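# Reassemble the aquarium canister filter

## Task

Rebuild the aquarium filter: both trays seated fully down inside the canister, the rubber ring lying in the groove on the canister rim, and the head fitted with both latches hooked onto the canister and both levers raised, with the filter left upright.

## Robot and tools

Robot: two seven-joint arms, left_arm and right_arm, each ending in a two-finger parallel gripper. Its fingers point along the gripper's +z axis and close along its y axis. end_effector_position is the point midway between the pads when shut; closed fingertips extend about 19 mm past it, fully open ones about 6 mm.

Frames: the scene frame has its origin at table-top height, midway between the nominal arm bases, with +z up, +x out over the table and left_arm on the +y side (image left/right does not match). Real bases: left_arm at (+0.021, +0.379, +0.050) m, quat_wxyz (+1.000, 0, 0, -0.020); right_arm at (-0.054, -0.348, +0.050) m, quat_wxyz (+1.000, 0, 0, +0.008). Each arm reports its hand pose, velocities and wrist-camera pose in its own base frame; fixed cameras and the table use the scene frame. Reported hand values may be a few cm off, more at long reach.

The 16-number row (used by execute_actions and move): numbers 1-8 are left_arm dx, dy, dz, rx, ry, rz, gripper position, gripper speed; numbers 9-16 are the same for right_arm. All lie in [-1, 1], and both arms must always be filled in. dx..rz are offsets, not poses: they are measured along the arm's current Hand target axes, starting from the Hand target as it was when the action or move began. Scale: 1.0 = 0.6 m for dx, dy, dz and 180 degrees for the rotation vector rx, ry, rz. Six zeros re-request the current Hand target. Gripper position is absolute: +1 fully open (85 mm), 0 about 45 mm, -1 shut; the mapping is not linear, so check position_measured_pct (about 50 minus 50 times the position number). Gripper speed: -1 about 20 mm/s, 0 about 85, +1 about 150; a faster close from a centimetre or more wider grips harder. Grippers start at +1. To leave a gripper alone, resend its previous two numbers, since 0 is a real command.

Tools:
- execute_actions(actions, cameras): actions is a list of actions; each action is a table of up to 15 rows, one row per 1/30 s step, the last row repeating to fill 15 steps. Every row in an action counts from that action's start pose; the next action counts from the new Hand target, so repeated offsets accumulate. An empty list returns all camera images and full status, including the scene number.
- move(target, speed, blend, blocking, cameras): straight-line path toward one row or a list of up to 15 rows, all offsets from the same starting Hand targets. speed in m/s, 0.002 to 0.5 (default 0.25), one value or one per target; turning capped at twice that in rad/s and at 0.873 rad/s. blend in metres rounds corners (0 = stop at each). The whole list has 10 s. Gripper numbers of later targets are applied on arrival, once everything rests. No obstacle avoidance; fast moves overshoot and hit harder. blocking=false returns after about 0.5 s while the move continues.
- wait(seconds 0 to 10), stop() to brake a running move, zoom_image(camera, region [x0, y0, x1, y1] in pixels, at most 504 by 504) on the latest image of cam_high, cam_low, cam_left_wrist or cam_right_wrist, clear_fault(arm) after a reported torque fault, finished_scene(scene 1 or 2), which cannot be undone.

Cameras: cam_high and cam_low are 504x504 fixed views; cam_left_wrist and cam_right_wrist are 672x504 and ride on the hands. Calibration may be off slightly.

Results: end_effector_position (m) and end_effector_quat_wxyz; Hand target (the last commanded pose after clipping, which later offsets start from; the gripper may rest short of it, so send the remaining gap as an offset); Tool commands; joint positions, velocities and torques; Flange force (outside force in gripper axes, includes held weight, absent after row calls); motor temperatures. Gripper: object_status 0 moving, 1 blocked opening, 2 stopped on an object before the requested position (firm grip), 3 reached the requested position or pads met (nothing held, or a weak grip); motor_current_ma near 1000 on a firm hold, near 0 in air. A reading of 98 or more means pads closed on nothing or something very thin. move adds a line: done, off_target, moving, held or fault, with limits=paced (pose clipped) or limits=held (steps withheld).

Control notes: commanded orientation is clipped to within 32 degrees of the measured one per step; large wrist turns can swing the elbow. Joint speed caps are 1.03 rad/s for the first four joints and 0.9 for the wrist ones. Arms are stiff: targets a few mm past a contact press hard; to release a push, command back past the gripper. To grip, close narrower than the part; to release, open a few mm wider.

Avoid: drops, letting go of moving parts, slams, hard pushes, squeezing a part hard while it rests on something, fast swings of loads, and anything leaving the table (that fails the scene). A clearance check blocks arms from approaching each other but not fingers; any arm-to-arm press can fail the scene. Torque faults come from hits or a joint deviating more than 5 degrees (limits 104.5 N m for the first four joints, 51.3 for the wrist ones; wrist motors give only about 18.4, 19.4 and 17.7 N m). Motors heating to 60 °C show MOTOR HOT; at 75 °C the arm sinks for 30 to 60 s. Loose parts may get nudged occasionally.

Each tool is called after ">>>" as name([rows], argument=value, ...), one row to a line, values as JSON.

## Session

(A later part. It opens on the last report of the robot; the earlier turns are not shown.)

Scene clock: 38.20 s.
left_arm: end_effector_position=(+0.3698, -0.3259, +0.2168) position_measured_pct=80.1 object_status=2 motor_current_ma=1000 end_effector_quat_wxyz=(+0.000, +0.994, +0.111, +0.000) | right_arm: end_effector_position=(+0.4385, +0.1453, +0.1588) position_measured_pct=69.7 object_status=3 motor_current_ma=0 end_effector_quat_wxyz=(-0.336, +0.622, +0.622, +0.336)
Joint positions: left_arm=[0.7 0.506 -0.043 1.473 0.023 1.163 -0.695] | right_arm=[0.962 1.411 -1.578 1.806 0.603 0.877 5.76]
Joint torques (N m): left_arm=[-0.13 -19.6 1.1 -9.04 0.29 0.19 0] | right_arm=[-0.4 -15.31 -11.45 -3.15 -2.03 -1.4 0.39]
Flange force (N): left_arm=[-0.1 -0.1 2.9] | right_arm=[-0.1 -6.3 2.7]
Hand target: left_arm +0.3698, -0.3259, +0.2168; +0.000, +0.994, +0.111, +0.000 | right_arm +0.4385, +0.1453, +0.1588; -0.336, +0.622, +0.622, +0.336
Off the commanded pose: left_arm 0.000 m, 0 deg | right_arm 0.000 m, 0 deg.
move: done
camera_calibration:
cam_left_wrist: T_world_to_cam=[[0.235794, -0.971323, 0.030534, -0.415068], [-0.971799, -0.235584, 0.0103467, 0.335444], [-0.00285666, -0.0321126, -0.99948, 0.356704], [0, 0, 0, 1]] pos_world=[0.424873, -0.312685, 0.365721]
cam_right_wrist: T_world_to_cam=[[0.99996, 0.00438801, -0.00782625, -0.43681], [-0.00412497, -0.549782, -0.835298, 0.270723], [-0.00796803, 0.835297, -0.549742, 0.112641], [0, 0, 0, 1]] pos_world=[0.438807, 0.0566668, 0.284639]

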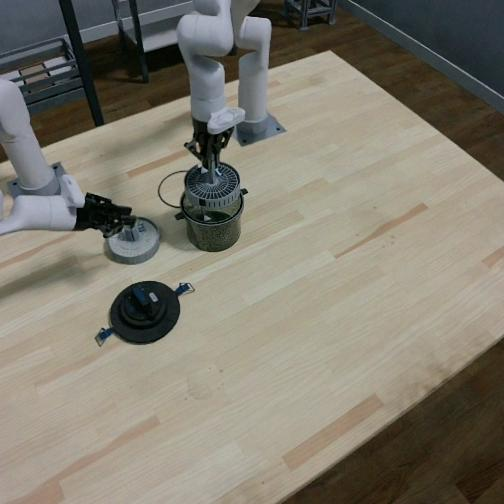

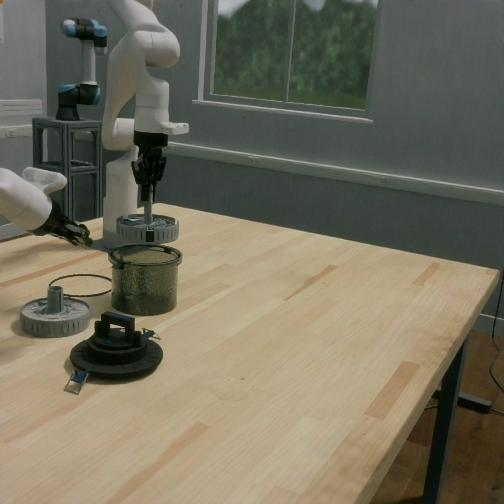

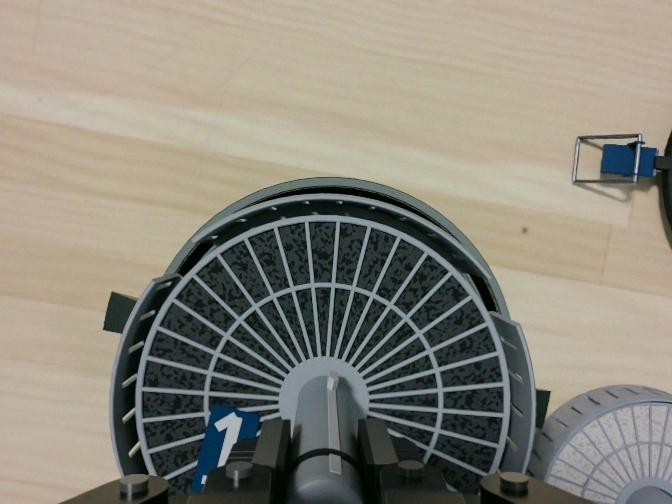

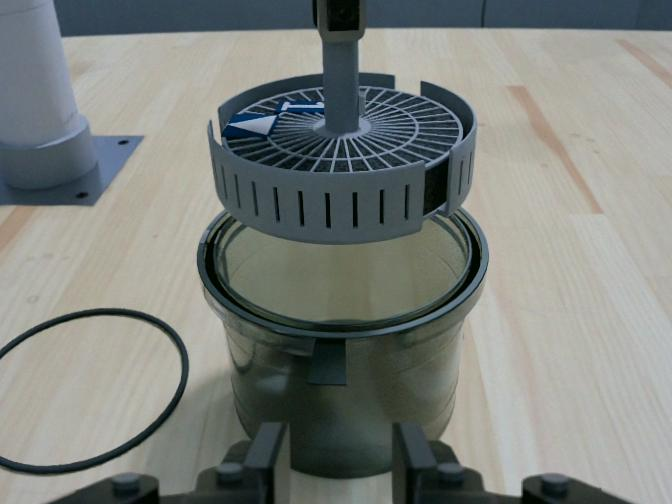

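>>> move(target=[0.0005,0.0034,0.042,0,0,0,-0.62,-1,0,0,0,0,0,0,-0.4,-1], speed=0.08, cameras=["cam_left_wrist","cam_right_wrist","cam_low"])

>>> zoom_image(camera="cam_low", region=[80, 150, 220, 330])

>>> zoom_image(camera="cam_right_wrist", region=[180, 90, 510, 370])

Scene clock: 48.03 s.
left_arm: end_effector_position=(+0.3706, -0.3279, +0.1916) position_measured_pct=80.1 object_status=2 motor_current_ma=1000 end_effector_quat_wxyz=(+0.000, +0.994, +0.111, +0.000) | right_arm: end_effector_position=(+0.4385, +0.1453, +0.1588) position_measured_pct=69.7 object_status=3 motor_current_ma=0 end_effector_quat_wxyz=(-0.336, +0.622, +0.622, +0.336)
Joint positions: left_arm=[0.702 0.536 -0.044 1.51 0.025 1.097 -0.695] | right_arm=[0.962 1.411 -1.578 1.806 0.603 0.877 5.76]
Joint torques (N m): left_arm=[0.02 -19.82 1.03 -8.73 0.24 -0.07 -0.18] | right_arm=[-0.4 -15.28 -11.49 -3.16 -2.04 -1.4 0.4]
Flange force (N): left_arm=[0.0 0.4 2.1] | right_arm=[-0.1 -6.3 2.7]
Hand target: left_arm +0.3706, -0.3279, +0.1916; +0.000, +0.994, +0.111, +0.000 | right_arm +0.4385, +0.1453, +0.1588; -0.336, +0.622, +0.622, +0.336
Off the commanded pose: left_arm 0.000 m, 0 deg | right_arm 0.000 m, 0 deg.
move: done
camera_calibration:
cam_left_wrist: T_world_to_cam=[[0.235794, -0.971323, 0.030534, -0.416429], [-0.971799, -0.235584, 0.0103467, 0.336011], [-0.00285666, -0.0321126, -0.99948, 0.331455], [0, 0, 0, 1]] pos_world=[0.425673, -0.314685, 0.340521]
cam_right_wrist: T_world_to_cam=[[0.99996, 0.00438801, -0.00782625, -0.43681], [-0.00412497, -0.549782, -0.835298, 0.270723], [-0.00796803, 0.835297, -0.549742, 0.112641], [0, 0, 0, 1]] pos_world=[0.438807, 0.0566668, 0.284639]
Images, in order (width x height): cam_low 504x504, cam_left_wrist 672x504, cam_right_wrist 672x504.

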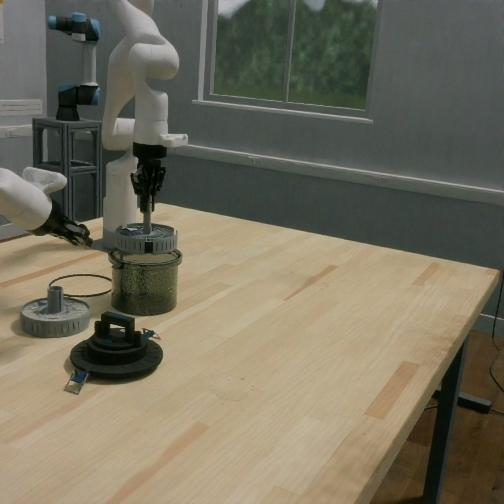

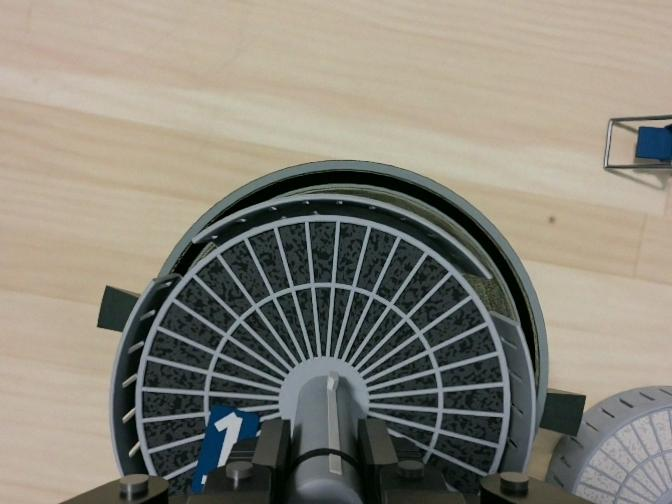

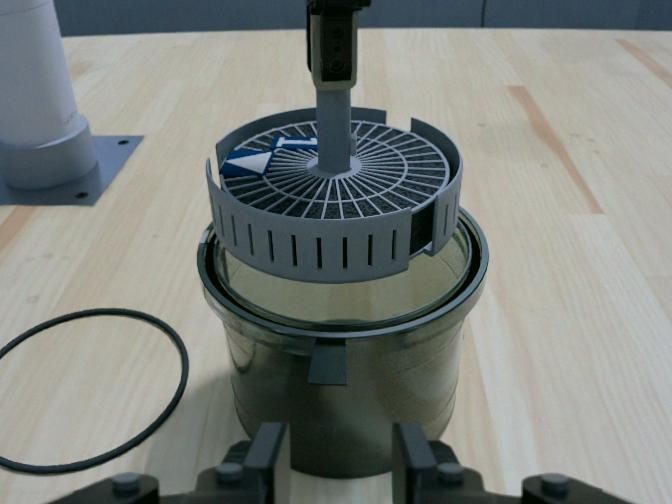

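Scaled by 2.800.

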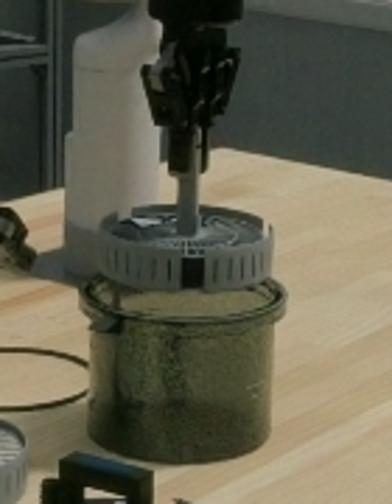

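Scaled by 1.527.

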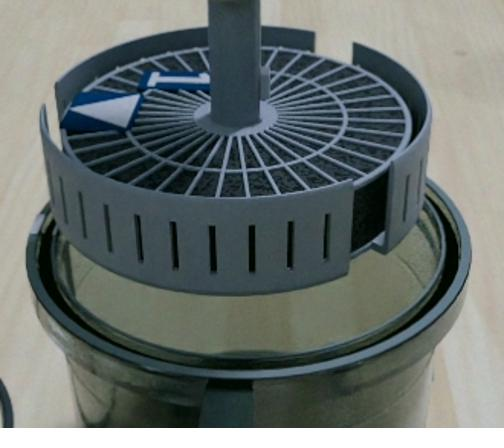

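>>> move(target=[0.0048,0.013,0.0,0,0,0,-0.62,-1,0,0,0,0,0,0,-0.4,-1], speed=0.06, cameras=["cam_left_wrist","cam_right_wrist","cam_low"])

>>> zoom_image(camera="cam_low", region=[80, 150, 220, 330])

>>> zoom_image(camera="cam_right_wrist", region=[180, 90, 510, 370])

Scene clock: 50.77 s.
left_arm: end_effector_position=(+0.3751, -0.3348, +0.1915) position_measured_pct=80.1 object_status=2 motor_current_ma=1000 end_effector_quat_wxyz=(+0.000, +0.994, +0.111, +0.000) | right_arm: end_effector_position=(+0.4385, +0.1453, +0.1588) position_measured_pct=69.7 object_status=3 motor_current_ma=0 end_effector_quat_wxyz=(-0.336, +0.622, +0.622, +0.336)
Joint positions: left_arm=[0.706 0.553 -0.043 1.48 0.025 1.11 -0.689] | right_arm=[0.962 1.411 -1.578 1.806 0.603 0.877 5.76]
Joint torques (N m): left_arm=[0 -20.17 1.09 -9.09 0.21 0.08 -0.21] | right_arm=[-0.4 -15.29 -11.47 -3.21 -2.03 -1.4 0.4]
Flange force (N): left_arm=[-0.9 -0.7 3.0] | right_arm=[0.0 -6.5 2.8]
Hand target: left_arm +0.3751, -0.3348, +0.1915; +0.000, +0.994, +0.111, +0.000 | right_arm +0.4385, +0.1453, +0.1588; -0.336, +0.622, +0.622, +0.336
Off the commanded pose: left_arm 0.000 m, 0 deg | right_arm 0.000 m, 0 deg.
move: done
camera_calibration:
cam_left_wrist: T_world_to_cam=[[0.235797, -0.971323, 0.0305104, -0.424183], [-0.971798, -0.235584, 0.0104439, 0.338726], [-0.00295664, -0.0321126, -0.99948, 0.331189], [0, 0, 0, 1]] pos_world=[0.430173, -0.321585, 0.340421]
cam_right_wrist: T_world_to_cam=[[0.99996, 0.00438801, -0.00782625, -0.43681], [-0.00412497, -0.549782, -0.835298, 0.270723], [-0.00796803, 0.835297, -0.549742, 0.112641], [0, 0, 0, 1]] pos_world=[0.438807, 0.0566668, 0.284639]
Images, in order (width x height): cam_low 504x504, cam_left_wrist 672x504, cam_right_wrist 672x504.

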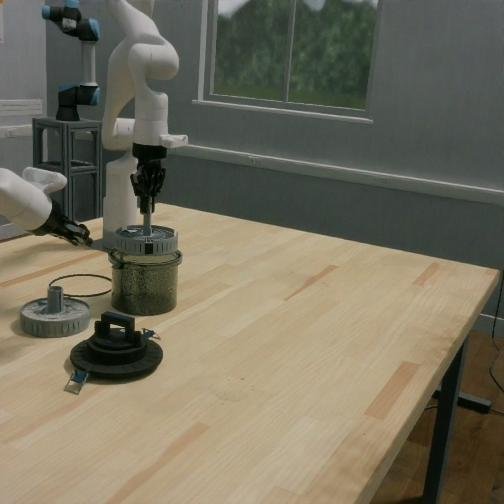

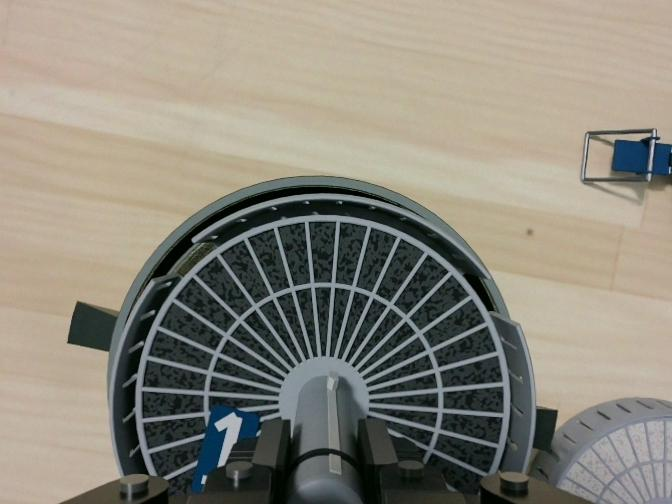

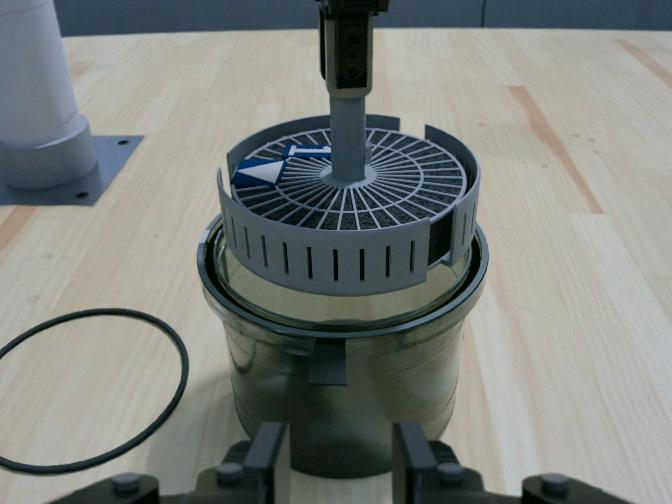

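Scaled by 2.800.

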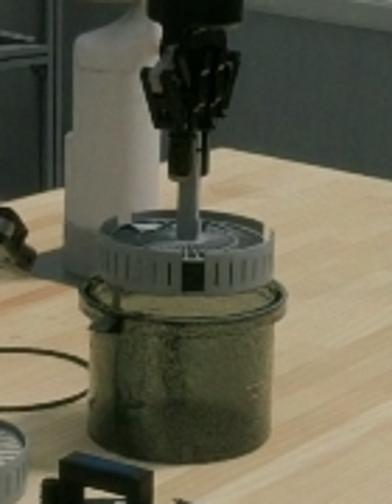

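Scaled by 1.527.

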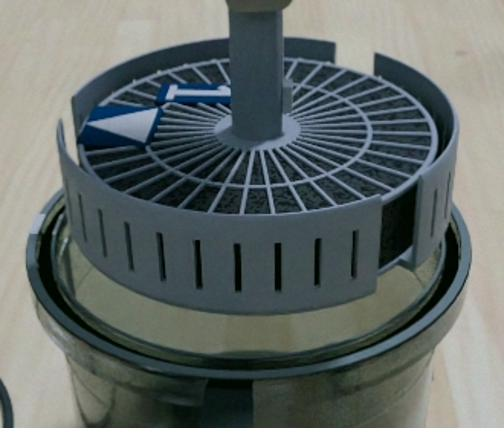

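>>> move(target=[-0.0039,-0.0077,0.0,0,0,0,-0.62,-1,0,0,0,0,0,0,-0.4,-1], speed=0.06, cameras=["cam_left_wrist","cam_right_wrist","cam_low"])

>>> zoom_image(camera="cam_low", region=[80, 150, 220, 330])

>>> zoom_image(camera="cam_right_wrist", region=[180, 90, 510, 370])

Scene clock: 52.83 s.
left_arm: end_effector_position=(+0.3718, -0.3309, +0.1915) position_measured_pct=80.1 object_status=2 motor_current_ma=1000 end_effector_quat_wxyz=(+0.000, +0.994, +0.111, +0.000) | right_arm: end_effector_position=(+0.4385, +0.1453, +0.1588) position_measured_pct=69.7 object_status=3 motor_current_ma=0 end_effector_quat_wxyz=(-0.336, +0.622, +0.622, +0.336)
Joint positions: left_arm=[0.705 0.542 -0.043 1.499 0.025 1.101 -0.692] | right_arm=[0.962 1.411 -1.578 1.806 0.603 0.877 5.76]
Joint torques (N m): left_arm=[-0.07 -20.01 1.08 -9.18 0.24 0.08 -0.25] | right_arm=[-0.37 -15.28 -11.48 -3.18 -2.03 -1.41 0.41]
Flange force (N): left_arm=[-1.3 -0.9 3.3] | right_arm=[0.0 -6.3 2.8]
Hand target: left_arm +0.3718, -0.3309, +0.1915; +0.000, +0.994, +0.111, +0.000 | right_arm +0.4385, +0.1453, +0.1588; -0.336, +0.622, +0.622, +0.336
Off the commanded pose: left_arm 0.000 m, 0 deg | right_arm 0.000 m, 0 deg.
move: done
camera_calibration:
cam_left_wrist: T_world_to_cam=[[0.235794, -0.971323, 0.030534, -0.419623], [-0.971799, -0.235584, 0.0103467, 0.336471], [-0.00285666, -0.0321126, -0.99948, 0.331262], [0, 0, 0, 1]] pos_world=[0.426873, -0.317685, 0.340421]
cam_right_wrist: T_world_to_cam=[[0.99996, 0.00438801, -0.00782625, -0.43681], [-0.00412497, -0.549782, -0.835298, 0.270723], [-0.00796803, 0.835297, -0.549742, 0.112641], [0, 0, 0, 1]] pos_world=[0.438807, 0.0566668, 0.284639]
Images, in order (width x height): cam_low 504x504, cam_left_wrist 672x504, cam_right_wrist 672x504.

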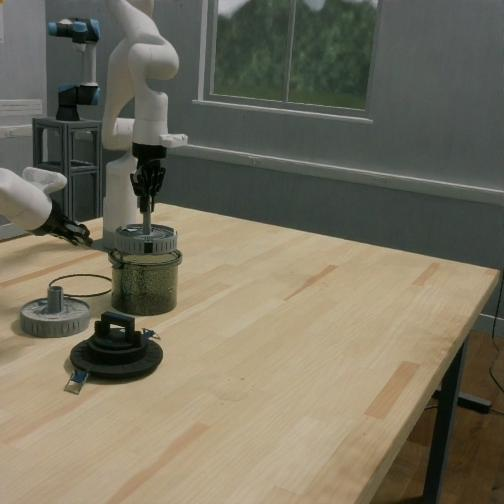

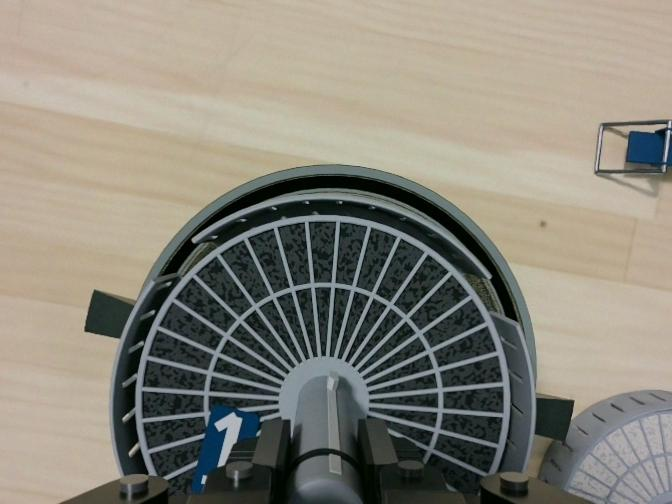

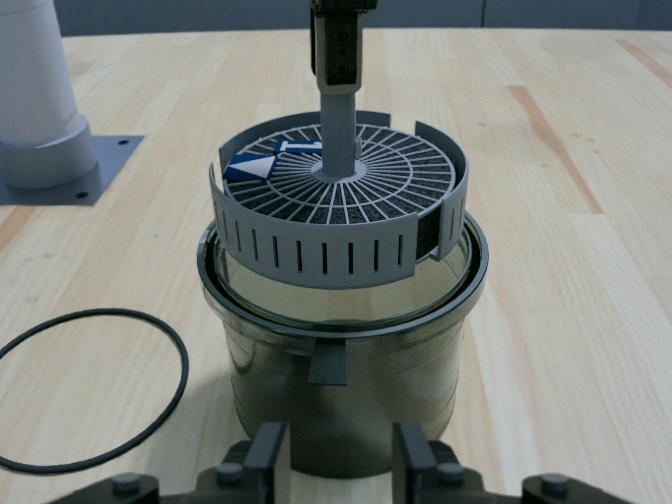

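Scaled by 2.800.

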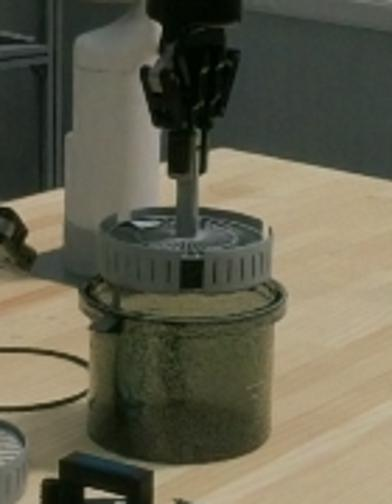

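Scaled by 1.527.

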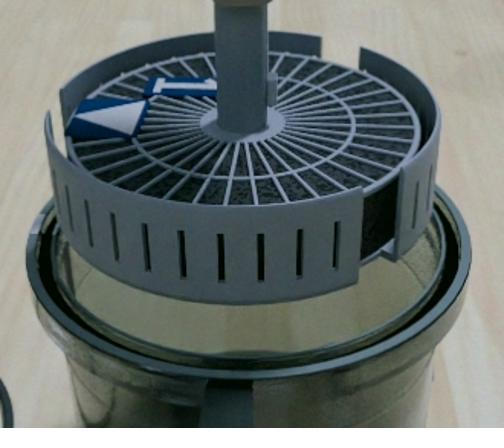

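>>> zoom_image(camera="cam_low", region=[102, 215, 192, 275])

>>> zoom_image(camera="cam_low", region=[102, 255, 192, 325])

Scaled by 5.600.

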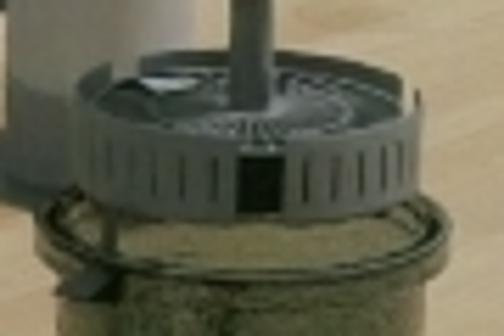

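Scaled by 5.600.

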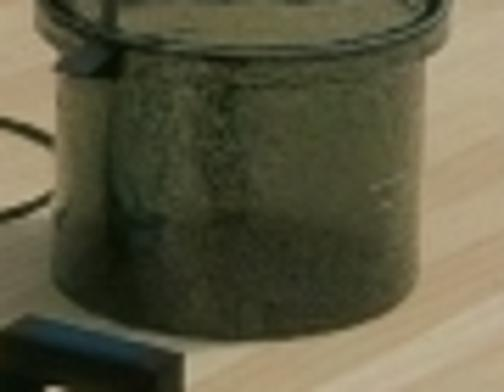

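>>> move(target=[0.0017,0.0033,0.01,0,0,0,-0.62,-1,0,0,0,0,0,0,-0.4,-1], speed=0.05, cameras=["cam_left_wrist","cam_right_wrist","cam_low"])

>>> zoom_image(camera="cam_low", region=[102, 215, 192, 275])

>>> zoom_image(camera="cam_right_wrist", region=[180, 90, 510, 370])

Scene clock: 55.23 s.
left_arm: end_effector_position=(+0.3732, -0.3326, +0.1856) position_measured_pct=80.1 object_status=2 motor_current_ma=1000 end_effector_quat_wxyz=(+0.000, +0.994, +0.111, +0.000) | right_arm: end_effector_position=(+0.4385, +0.1453, +0.1588) position_measured_pct=69.7 object_status=3 motor_current_ma=0 end_effector_quat_wxyz=(-0.336, +0.622, +0.622, +0.336)
Joint positions: left_arm=[0.705 0.553 -0.043 1.5 0.025 1.089 -0.691] | right_arm=[0.962 1.411 -1.578 1.806 0.603 0.877 5.76]
Joint torques (N m): left_arm=[0.03 -19.73 1.1 -9.1 0.23 -0.05 -0.22] | right_arm=[-0.42 -15.3 -11.45 -3.17 -2.04 -1.4 0.42]
Flange force (N): left_arm=[-1.4 -1.5 2.4] | right_arm=[-0.1 -6.4 2.7]
Hand target: left_arm +0.3732, -0.3326, +0.1855; +0.000, +0.994, +0.111, +0.000 | right_arm +0.4385, +0.1453, +0.1588; -0.336, +0.622, +0.622, +0.336
Off the commanded pose: left_arm 0.000 m, 0 deg | right_arm 0.000 m, 0 deg.
move: done
camera_calibration:
cam_left_wrist: T_world_to_cam=[[0.235794, -0.971323, 0.030534, -0.421351], [-0.971799, -0.235584, 0.0103467, 0.337613], [-0.00285666, -0.0321126, -0.99948, 0.325318], [0, 0, 0, 1]] pos_world=[0.428373, -0.319285, 0.334521]
cam_right_wrist: T_world_to_cam=[[0.99996, 0.00438801, -0.00782625, -0.43681], [-0.00412497, -0.549782, -0.835298, 0.270723], [-0.00796803, 0.835297, -0.549742, 0.112641], [0, 0, 0, 1]] pos_world=[0.438807, 0.0566668, 0.284639]
Images, in order (width x height): cam_low 504x504, cam_left_wrist 672x504, cam_right_wrist 672x504.

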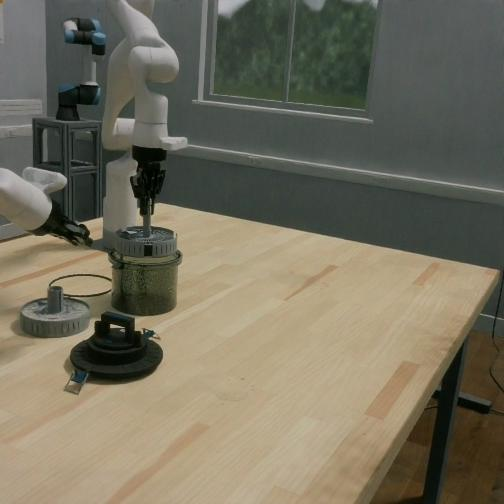

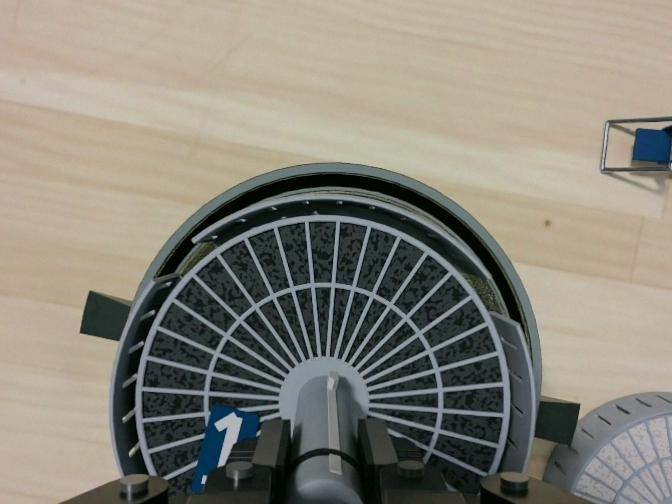

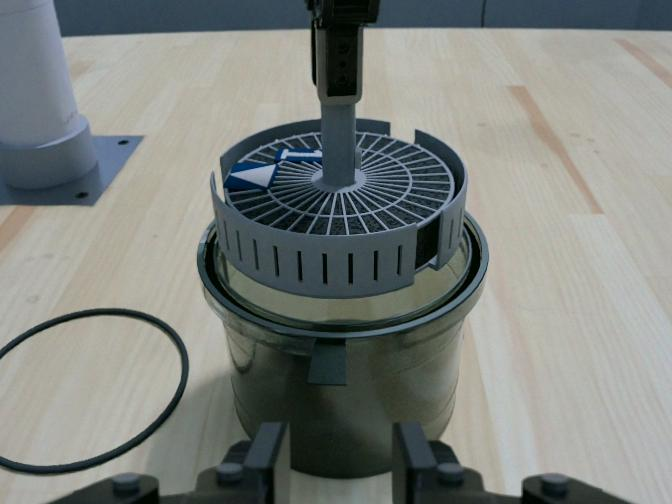

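Scaled by 5.600.

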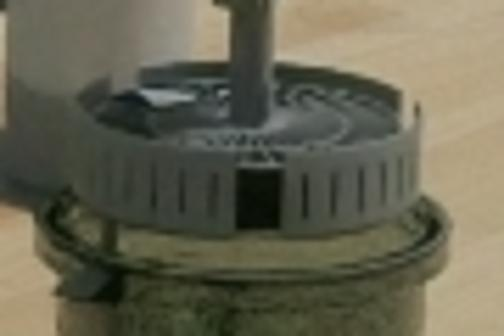

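Scaled by 1.527.

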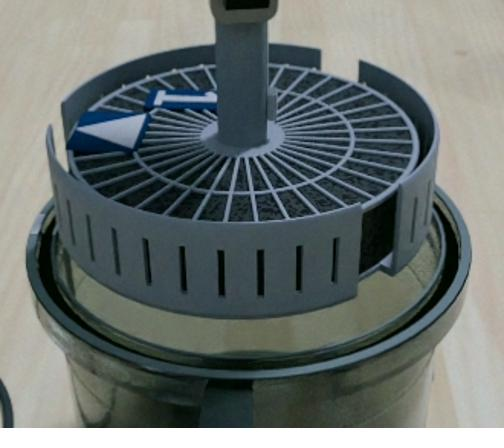

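>>> move(target=[0.0018,0.0047,0.006,0,0,0,-0.62,-1,0,0,0,0,0,0,-0.4,-1], speed=0.05, cameras=["cam_left_wrist","cam_right_wrist","cam_low"])

>>> zoom_image(camera="cam_low", region=[102, 215, 192, 275])

>>> zoom_image(camera="cam_right_wrist", region=[180, 90, 510, 370])

Scene clock: 56.67 s.
left_arm: end_effector_position=(+0.3749, -0.3350, +0.1820) position_measured_pct=80.1 object_status=2 motor_current_ma=1000 end_effector_quat_wxyz=(+0.000, +0.994, +0.111, +0.000) | right_arm: end_effector_position=(+0.4385, +0.1453, +0.1588) position_measured_pct=69.7 object_status=3 motor_current_ma=0 end_effector_quat_wxyz=(-0.336, +0.622, +0.622, +0.336)
Joint positions: left_arm=[0.707 0.563 -0.043 1.495 0.025 1.084 -0.689] | right_arm=[0.962 1.411 -1.578 1.806 0.603 0.877 5.76]
Joint torques (N m): left_arm=[-0.03 -20.19 1 -9.18 0.27 0.19 -0.24] | right_arm=[-0.4 -15.27 -11.47 -3.18 -2.02 -1.41 0.4]
Flange force (N): left_arm=[-1.7 -1.5 3.5] | right_arm=[0.0 -6.4 2.7]
Hand target: left_arm +0.3749, -0.3351, +0.1819; +0.000, +0.994, +0.111, +0.000 | right_arm +0.4385, +0.1453, +0.1588; -0.336, +0.622, +0.622, +0.336
Off the commanded pose: left_arm 0.000 m, 0 deg | right_arm 0.000 m, 0 deg.
move: done
camera_calibration:
cam_left_wrist: T_world_to_cam=[[0.235699, -0.971346, 0.0305355, -0.424014], [-0.971822, -0.235489, 0.0103444, 0.338657], [-0.00285726, -0.0321132, -0.99948, 0.321644], [0, 0, 0, 1]] pos_world=[0.429973, -0.321785, 0.330921]
cam_right_wrist: T_world_to_cam=[[0.99996, 0.00438801, -0.00782625, -0.43681], [-0.00412497, -0.549782, -0.835298, 0.270723], [-0.00796803, 0.835297, -0.549742, 0.112641], [0, 0, 0, 1]] pos_world=[0.438807, 0.0566668, 0.284639]
Images, in order (width x height): cam_low 504x504, cam_left_wrist 672x504, cam_right_wrist 672x504.

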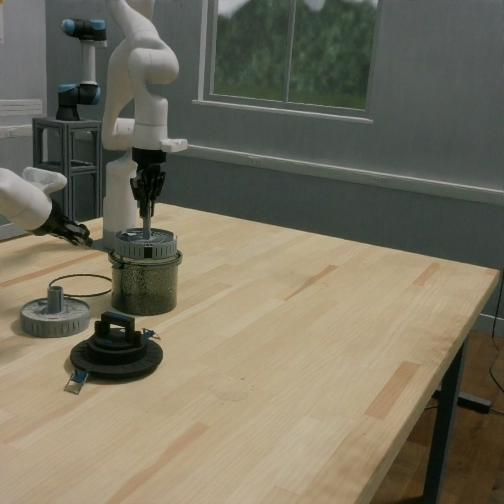

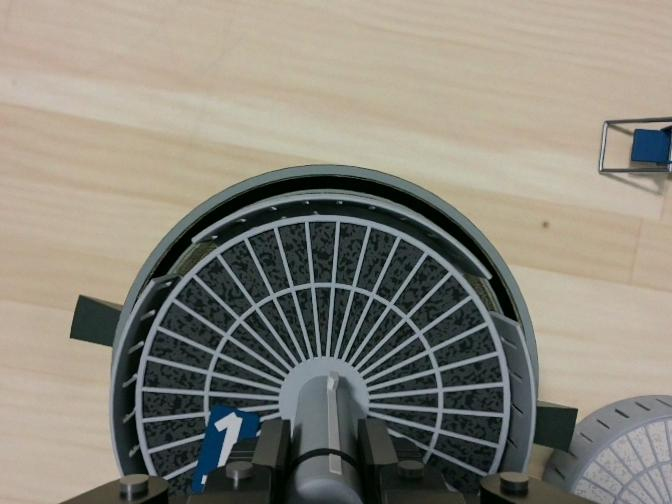

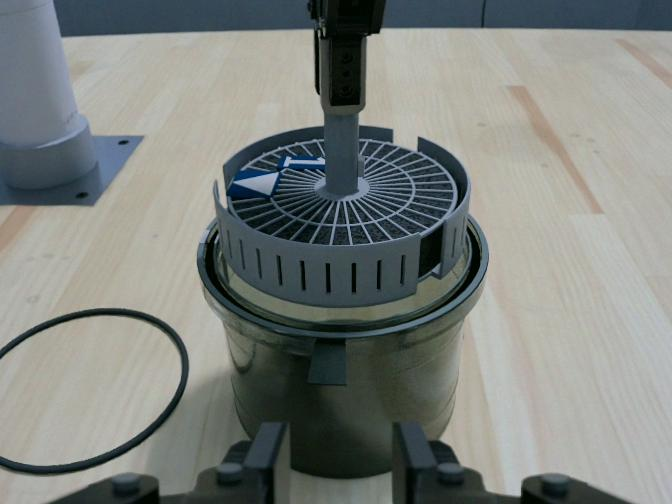

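Scaled by 5.600.

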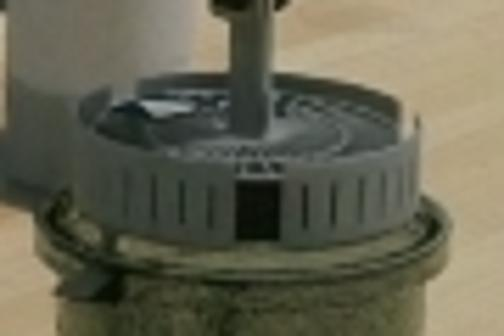

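Scaled by 1.527.

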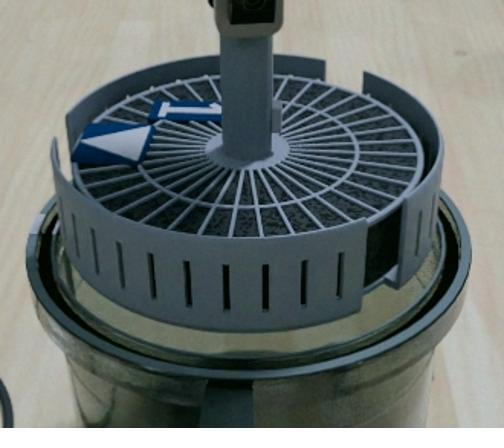

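>>> move(target=[0.0,0.0,0.012,0,0,0,-0.62,-1,0,0,0,0,0,0,-0.4,-1], speed=0.04, cameras=["cam_right_wrist","cam_low"])

>>> zoom_image(camera="cam_low", region=[102, 215, 192, 275])

>>> zoom_image(camera="cam_right_wrist", region=[180, 90, 510, 370])

Scene clock: 58.47 s.
left_arm: end_effector_position=(+0.3749, -0.3351, +0.1748) position_measured_pct=80.1 object_status=2 motor_current_ma=1000 end_effector_quat_wxyz=(+0.000, +0.994, +0.111, +0.000) | right_arm: end_effector_position=(+0.4385, +0.1453, +0.1588) position_measured_pct=69.7 object_status=3 motor_current_ma=0 end_effector_quat_wxyz=(-0.336, +0.622, +0.622, +0.336)
Joint positions: left_arm=[0.707 0.571 -0.043 1.506 0.026 1.064 -0.69] | right_arm=[0.962 1.411 -1.578 1.806 0.603 0.877 5.76]
Joint torques (N m): left_arm=[-0.03 -20.19 1.05 -8.93 0.23 0.17 -0.2] | right_arm=[-0.38 -15.24 -11.47 -3.17 -2.03 -1.38 0.42]
Flange force (N): left_arm=[-1.3 -1.2 3.1] | right_arm=[0.1 -6.4 2.8]
Hand target: left_arm +0.3749, -0.3351, +0.1748; +0.000, +0.994, +0.111, +0.000 | right_arm +0.4385, +0.1453, +0.1588; -0.336, +0.622, +0.622, +0.336
Off the commanded pose: left_arm 0.000 m, 0 deg | right_arm 0.000 m, 0 deg.
move: done
camera_calibration:
cam_right_wrist: T_world_to_cam=[[0.99996, 0.00438801, -0.00782625, -0.43681], [-0.00412497, -0.549782, -0.835298, 0.270723], [-0.00796803, 0.835297, -0.549742, 0.112641], [0, 0, 0, 1]] pos_world=[0.438807, 0.0566668, 0.284639]
Images, in order (width x height): cam_low 504x504, cam_right_wrist 672x504.

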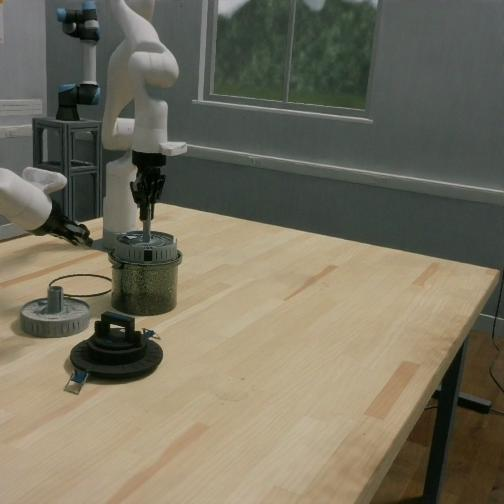

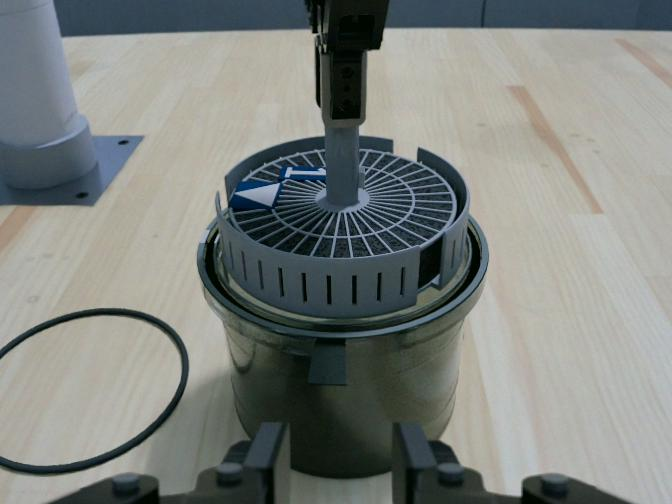

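Scaled by 5.600.

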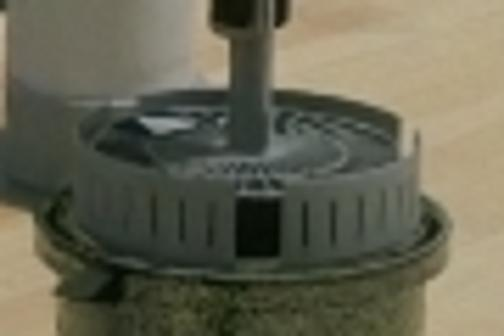

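Scaled by 1.527.

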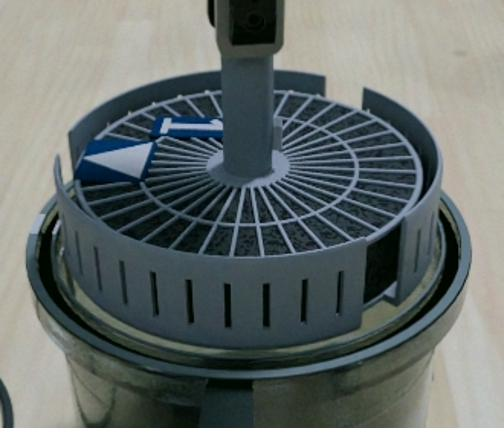

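>>> move(target=[0.0,0.0,0.01,0,0,0,-0.62,-1,0,0,0,0,0,0,-0.4,-1], speed=0.04, cameras=["cam_right_wrist","cam_low"])

>>> zoom_image(camera="cam_low", region=[102, 215, 192, 275])

>>> zoom_image(camera="cam_right_wrist", region=[180, 90, 510, 370])

Scene clock: 59.63 s.
left_arm: end_effector_position=(+0.3749, -0.3351, +0.1688) position_measured_pct=80.1 object_status=2 motor_current_ma=1000 end_effector_quat_wxyz=(+0.000, +0.994, +0.111, +0.000) | right_arm: end_effector_position=(+0.4385, +0.1453, +0.1588) position_measured_pct=69.7 object_status=3 motor_current_ma=0 end_effector_quat_wxyz=(-0.336, +0.622, +0.622, +0.336)
Joint positions: left_arm=[0.707 0.578 -0.043 1.515 0.027 1.049 -0.69] | right_arm=[0.962 1.411 -1.578 1.806 0.603 0.877 5.76]
Joint torques (N m): left_arm=[-0.06 -20.34 1.05 -8.77 0.2 0.16 -0.17] | right_arm=[-0.43 -15.24 -11.46 -3.2 -2.04 -1.39 0.4]
Flange force (N): left_arm=[-1.0 -0.7 3.1] | right_arm=[0.0 -6.5 2.7]
Hand target: left_arm +0.3749, -0.3351, +0.1688; +0.000, +0.994, +0.111, +0.000 | right_arm +0.4385, +0.1453, +0.1588; -0.336, +0.622, +0.622, +0.336
Off the commanded pose: left_arm 0.000 m, 0 deg | right_arm 0.000 m, 0 deg.
move: done
camera_calibration:
cam_right_wrist: T_world_to_cam=[[0.99996, 0.00438801, -0.00782625, -0.43681], [-0.00412497, -0.549782, -0.835298, 0.270723], [-0.00796803, 0.835297, -0.549742, 0.112641], [0, 0, 0, 1]] pos_world=[0.438807, 0.0566668, 0.284639]
Images, in order (width x height): cam_low 504x504, cam_right_wrist 672x504.

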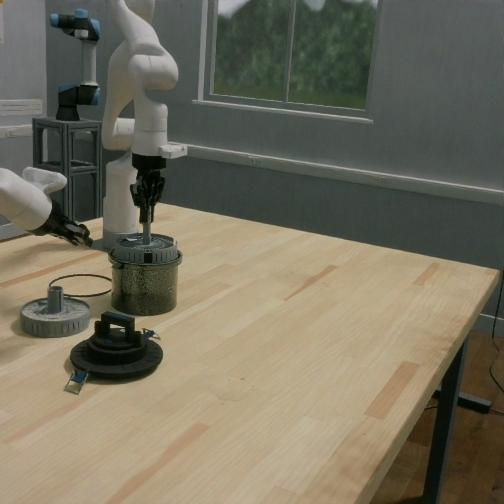

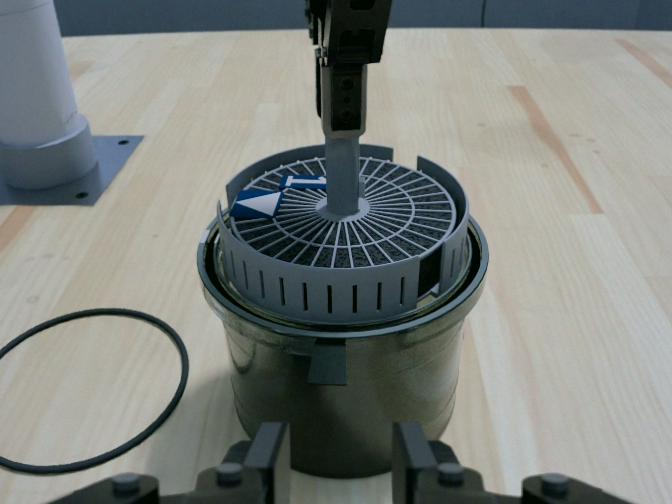

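Scaled by 5.600.

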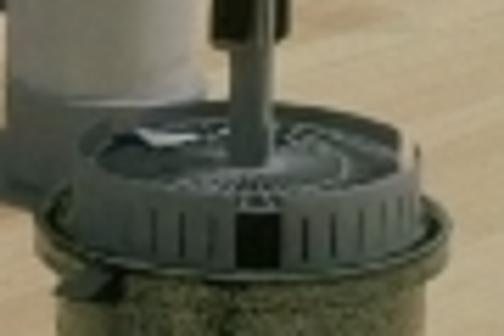

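Scaled by 1.527.

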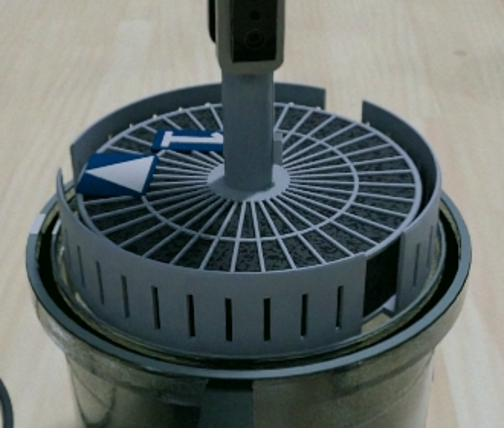

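>>> move(target=[0.0,0.0,0.008,0,0,0,-0.62,-1,0,0,0,0,0,0,-0.4,-1], speed=0.04)

>>> move(target=[0.0,0.0,0.008,0,0,0,-0.62,-1,0,0,0,0,0,0,-0.4,-1], speed=0.04, cameras=["cam_right_wrist","cam_low"])

>>> zoom_image(camera="cam_right_wrist", region=[180, 90, 510, 370])

Scene clock: 60.83 s.
left_arm: end_effector_position=(+0.3749, -0.3351, +0.1640) position_measured_pct=80.1 object_status=2 motor_current_ma=1000 end_effector_quat_wxyz=(+0.000, +0.994, +0.111, +0.000) | right_arm: end_effector_position=(+0.4385, +0.1453, +0.1588) position_measured_pct=69.7 object_status=3 motor_current_ma=0 end_effector_quat_wxyz=(-0.336, +0.622, +0.622, +0.336)
Joint positions: left_arm=[0.707 0.584 -0.043 1.522 0.027 1.036 -0.691] | right_arm=[0.962 1.411 -1.578 1.806 0.603 0.877 5.76]
Joint torques (N m): left_arm=[0.03 -20.65 1.01 -8.77 0.27 0.03 -0.22] | right_arm=[-0.4 -15.29 -11.49 -3.18 -2.05 -1.4 0.38]
Flange force (N): left_arm=[-0.6 -0.3 3.1] | right_arm=[-0.1 -6.4 2.8]
Hand target: left_arm +0.3749, -0.3351, +0.1640; +0.000, +0.994, +0.111, +0.000 | right_arm +0.4385, +0.1453, +0.1588; -0.336, +0.622, +0.622, +0.336
Off the commanded pose: left_arm 0.000 m, 0 deg | right_arm 0.000 m, 0 deg.
move: done

Scene clock: 61.53 s.
left_arm: end_effector_position=(+0.3749, -0.3351, +0.1592) position_measured_pct=80.1 object_status=2 motor_current_ma=1000 end_effector_quat_wxyz=(+0.000, +0.994, +0.111, +0.000) | right_arm: end_effector_position=(+0.4385, +0.1453, +0.1588) position_measured_pct=69.7 object_status=3 motor_current_ma=0 end_effector_quat_wxyz=(-0.336, +0.622, +0.622, +0.336)
Joint positions: left_arm=[0.707 0.59 -0.043 1.529 0.028 1.023 -0.691] | right_arm=[0.962 1.411 -1.578 1.806 0.603 0.877 5.76]
Joint torques (N m): left_arm=[0.05 -20.65 1.18 -8.54 0.3 0.4 -0.22] | right_arm=[-0.38 -15.27 -11.46 -3.2 -2.02 -1.38 0.4]
Flange force (N): left_arm=[-0.6 -0.4 3.8] | right_arm=[0.0 -6.5 2.8]
Hand target: left_arm +0.3749, -0.3351, +0.1591; +0.000, +0.994, +0.111, +0.000 | right_arm +0.4385, +0.1453, +0.1588; -0.336, +0.622, +0.622, +0.336
Off the commanded pose: left_arm 0.000 m, 0 deg | right_arm 0.000 m, 0 deg.
move: done
camera_calibration:
cam_right_wrist: T_world_to_cam=[[0.99996, 0.00438801, -0.00782625, -0.43681], [-0.00412497, -0.549782, -0.835298, 0.270723], [-0.00796803, 0.835297, -0.549742, 0.112641], [0, 0, 0, 1]] pos_world=[0.438807, 0.0566668, 0.284639]
Images, in order (width x height): cam_low 504x504, cam_right_wrist 672x504.

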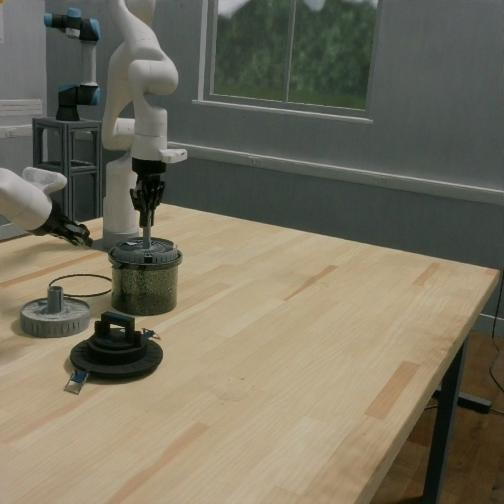

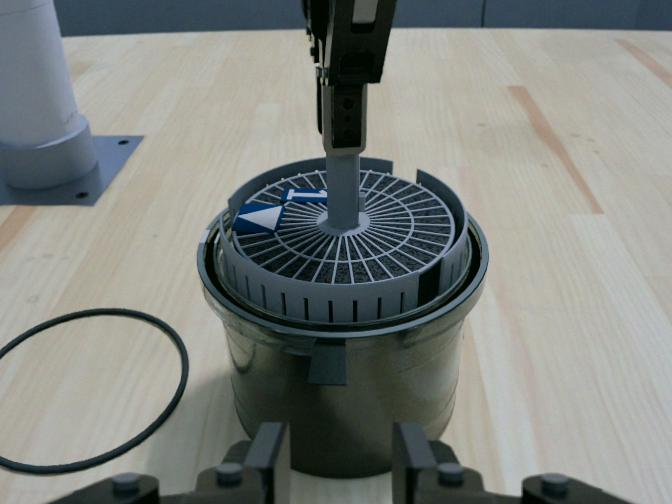

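Scaled by 1.527.

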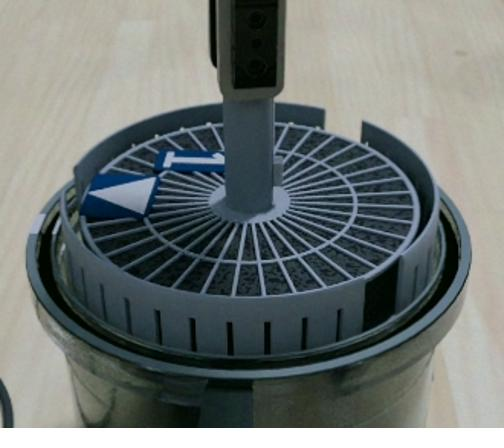

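>>> move(target=[0.0,0.0,0.0167,0,0,0,-0.62,-1,0,0,0,0,0,0,-0.4,-1], speed=0.05)

>>> move(target=[0.0,0.0,0.0133,0,0,0,-0.62,-1,0,0,0,0,0,0,-0.4,-1], speed=0.05, cameras=["cam_right_wrist","cam_left_wrist"])

>>> zoom_image(camera="cam_right_wrist", region=[180, 90, 510, 370])

Scene clock: 63.03 s.
left_arm: end_effector_position=(+0.3749, -0.3351, +0.1492) position_measured_pct=80.1 object_status=2 motor_current_ma=1000 end_effector_quat_wxyz=(+0.000, +0.994, +0.111, +0.000) | right_arm: end_effector_position=(+0.4385, +0.1453, +0.1588) position_measured_pct=69.7 object_status=3 motor_current_ma=0 end_effector_quat_wxyz=(-0.336, +0.622, +0.622, +0.336)
Joint positions: left_arm=[0.707 0.603 -0.043 1.543 0.029 0.997 -0.692] | right_arm=[0.962 1.411 -1.578 1.806 0.603 0.877 5.76]
Joint torques (N m): left_arm=[0.09 -20.76 0.94 -8.64 0.17 -0.06 -0.23] | right_arm=[-0.41 -15.26 -11.49 -3.18 -2.02 -1.41 0.39]
Flange force (N): left_arm=[-0.6 -0.5 2.9] | right_arm=[-0.1 -6.4 2.7]
Hand target: left_arm +0.3749, -0.3351, +0.1491; +0.000, +0.994, +0.111, +0.000 | right_arm +0.4385, +0.1453, +0.1588; -0.336, +0.622, +0.622, +0.336
Off the commanded pose: left_arm 0.000 m, 0 deg | right_arm 0.000 m, 0 deg.
move: done

Scene clock: 63.80 s.
left_arm: end_effector_position=(+0.3749, -0.3351, +0.1412) position_measured_pct=80.1 object_status=2 motor_current_ma=1000 end_effector_quat_wxyz=(+0.000, +0.994, +0.111, +0.000) | right_arm: end_effector_position=(+0.4385, +0.1453, +0.1588) position_measured_pct=69.7 object_status=3 motor_current_ma=0 end_effector_quat_wxyz=(-0.336, +0.622, +0.622, +0.336)
Joint positions: left_arm=[0.707 0.613 -0.043 1.553 0.029 0.976 -0.693] | right_arm=[0.962 1.411 -1.578 1.806 0.603 0.877 5.76]
Joint torques (N m): left_arm=[-0.31 -20.37 0.71 -8.32 0 0.23 -0.2] | right_arm=[-0.4 -15.3 -11.47 -3.17 -2.03 -1.41 0.4]
Flange force (N): left_arm=[-1.6 -0.6 2.8] | right_arm=[-0.1 -6.3 2.7]
Hand target: left_arm +0.3749, -0.3351, +0.1411; +0.000, +0.994, +0.111, +0.000 | right_arm +0.4385, +0.1453, +0.1588; -0.336, +0.622, +0.622, +0.336
Off the commanded pose: left_arm 0.000 m, 0 deg | right_arm 0.000 m, 0 deg.
move: done
camera_calibration:
cam_left_wrist: T_world_to_cam=[[0.235794, -0.971323, 0.030534, -0.422898], [-0.971799, -0.235584, 0.0103467, 0.339015], [-0.00285666, -0.0321126, -0.99948, 0.280862], [0, 0, 0, 1]] pos_world=[0.429973, -0.321885, 0.290121]
cam_right_wrist: T_world_to_cam=[[0.99996, 0.00438801, -0.00782625, -0.43681], [-0.00412497, -0.549782, -0.835298, 0.270723], [-0.00796803, 0.835297, -0.549742, 0.112641], [0, 0, 0, 1]] pos_world=[0.438807, 0.0566668, 0.284639]
Images, in order (width x height): cam_left_wrist 672x504, cam_right_wrist 672x504.

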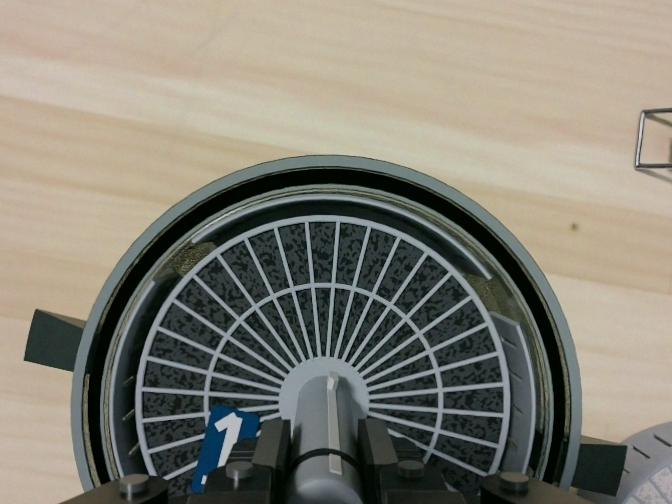

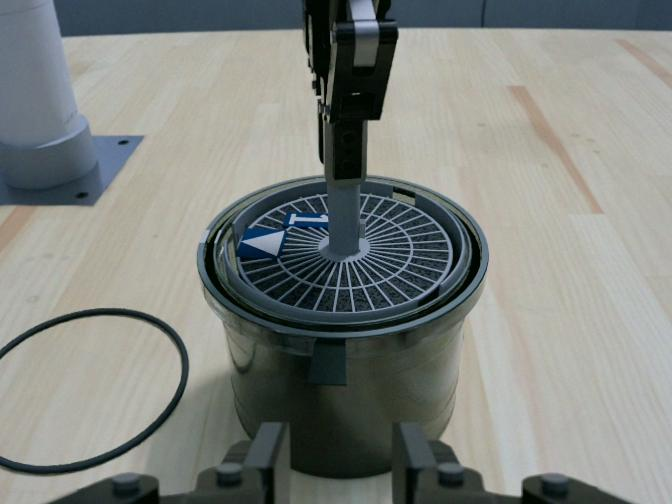

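Scaled by 1.527.

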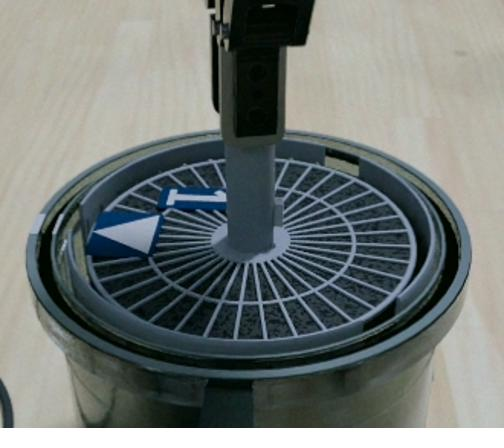

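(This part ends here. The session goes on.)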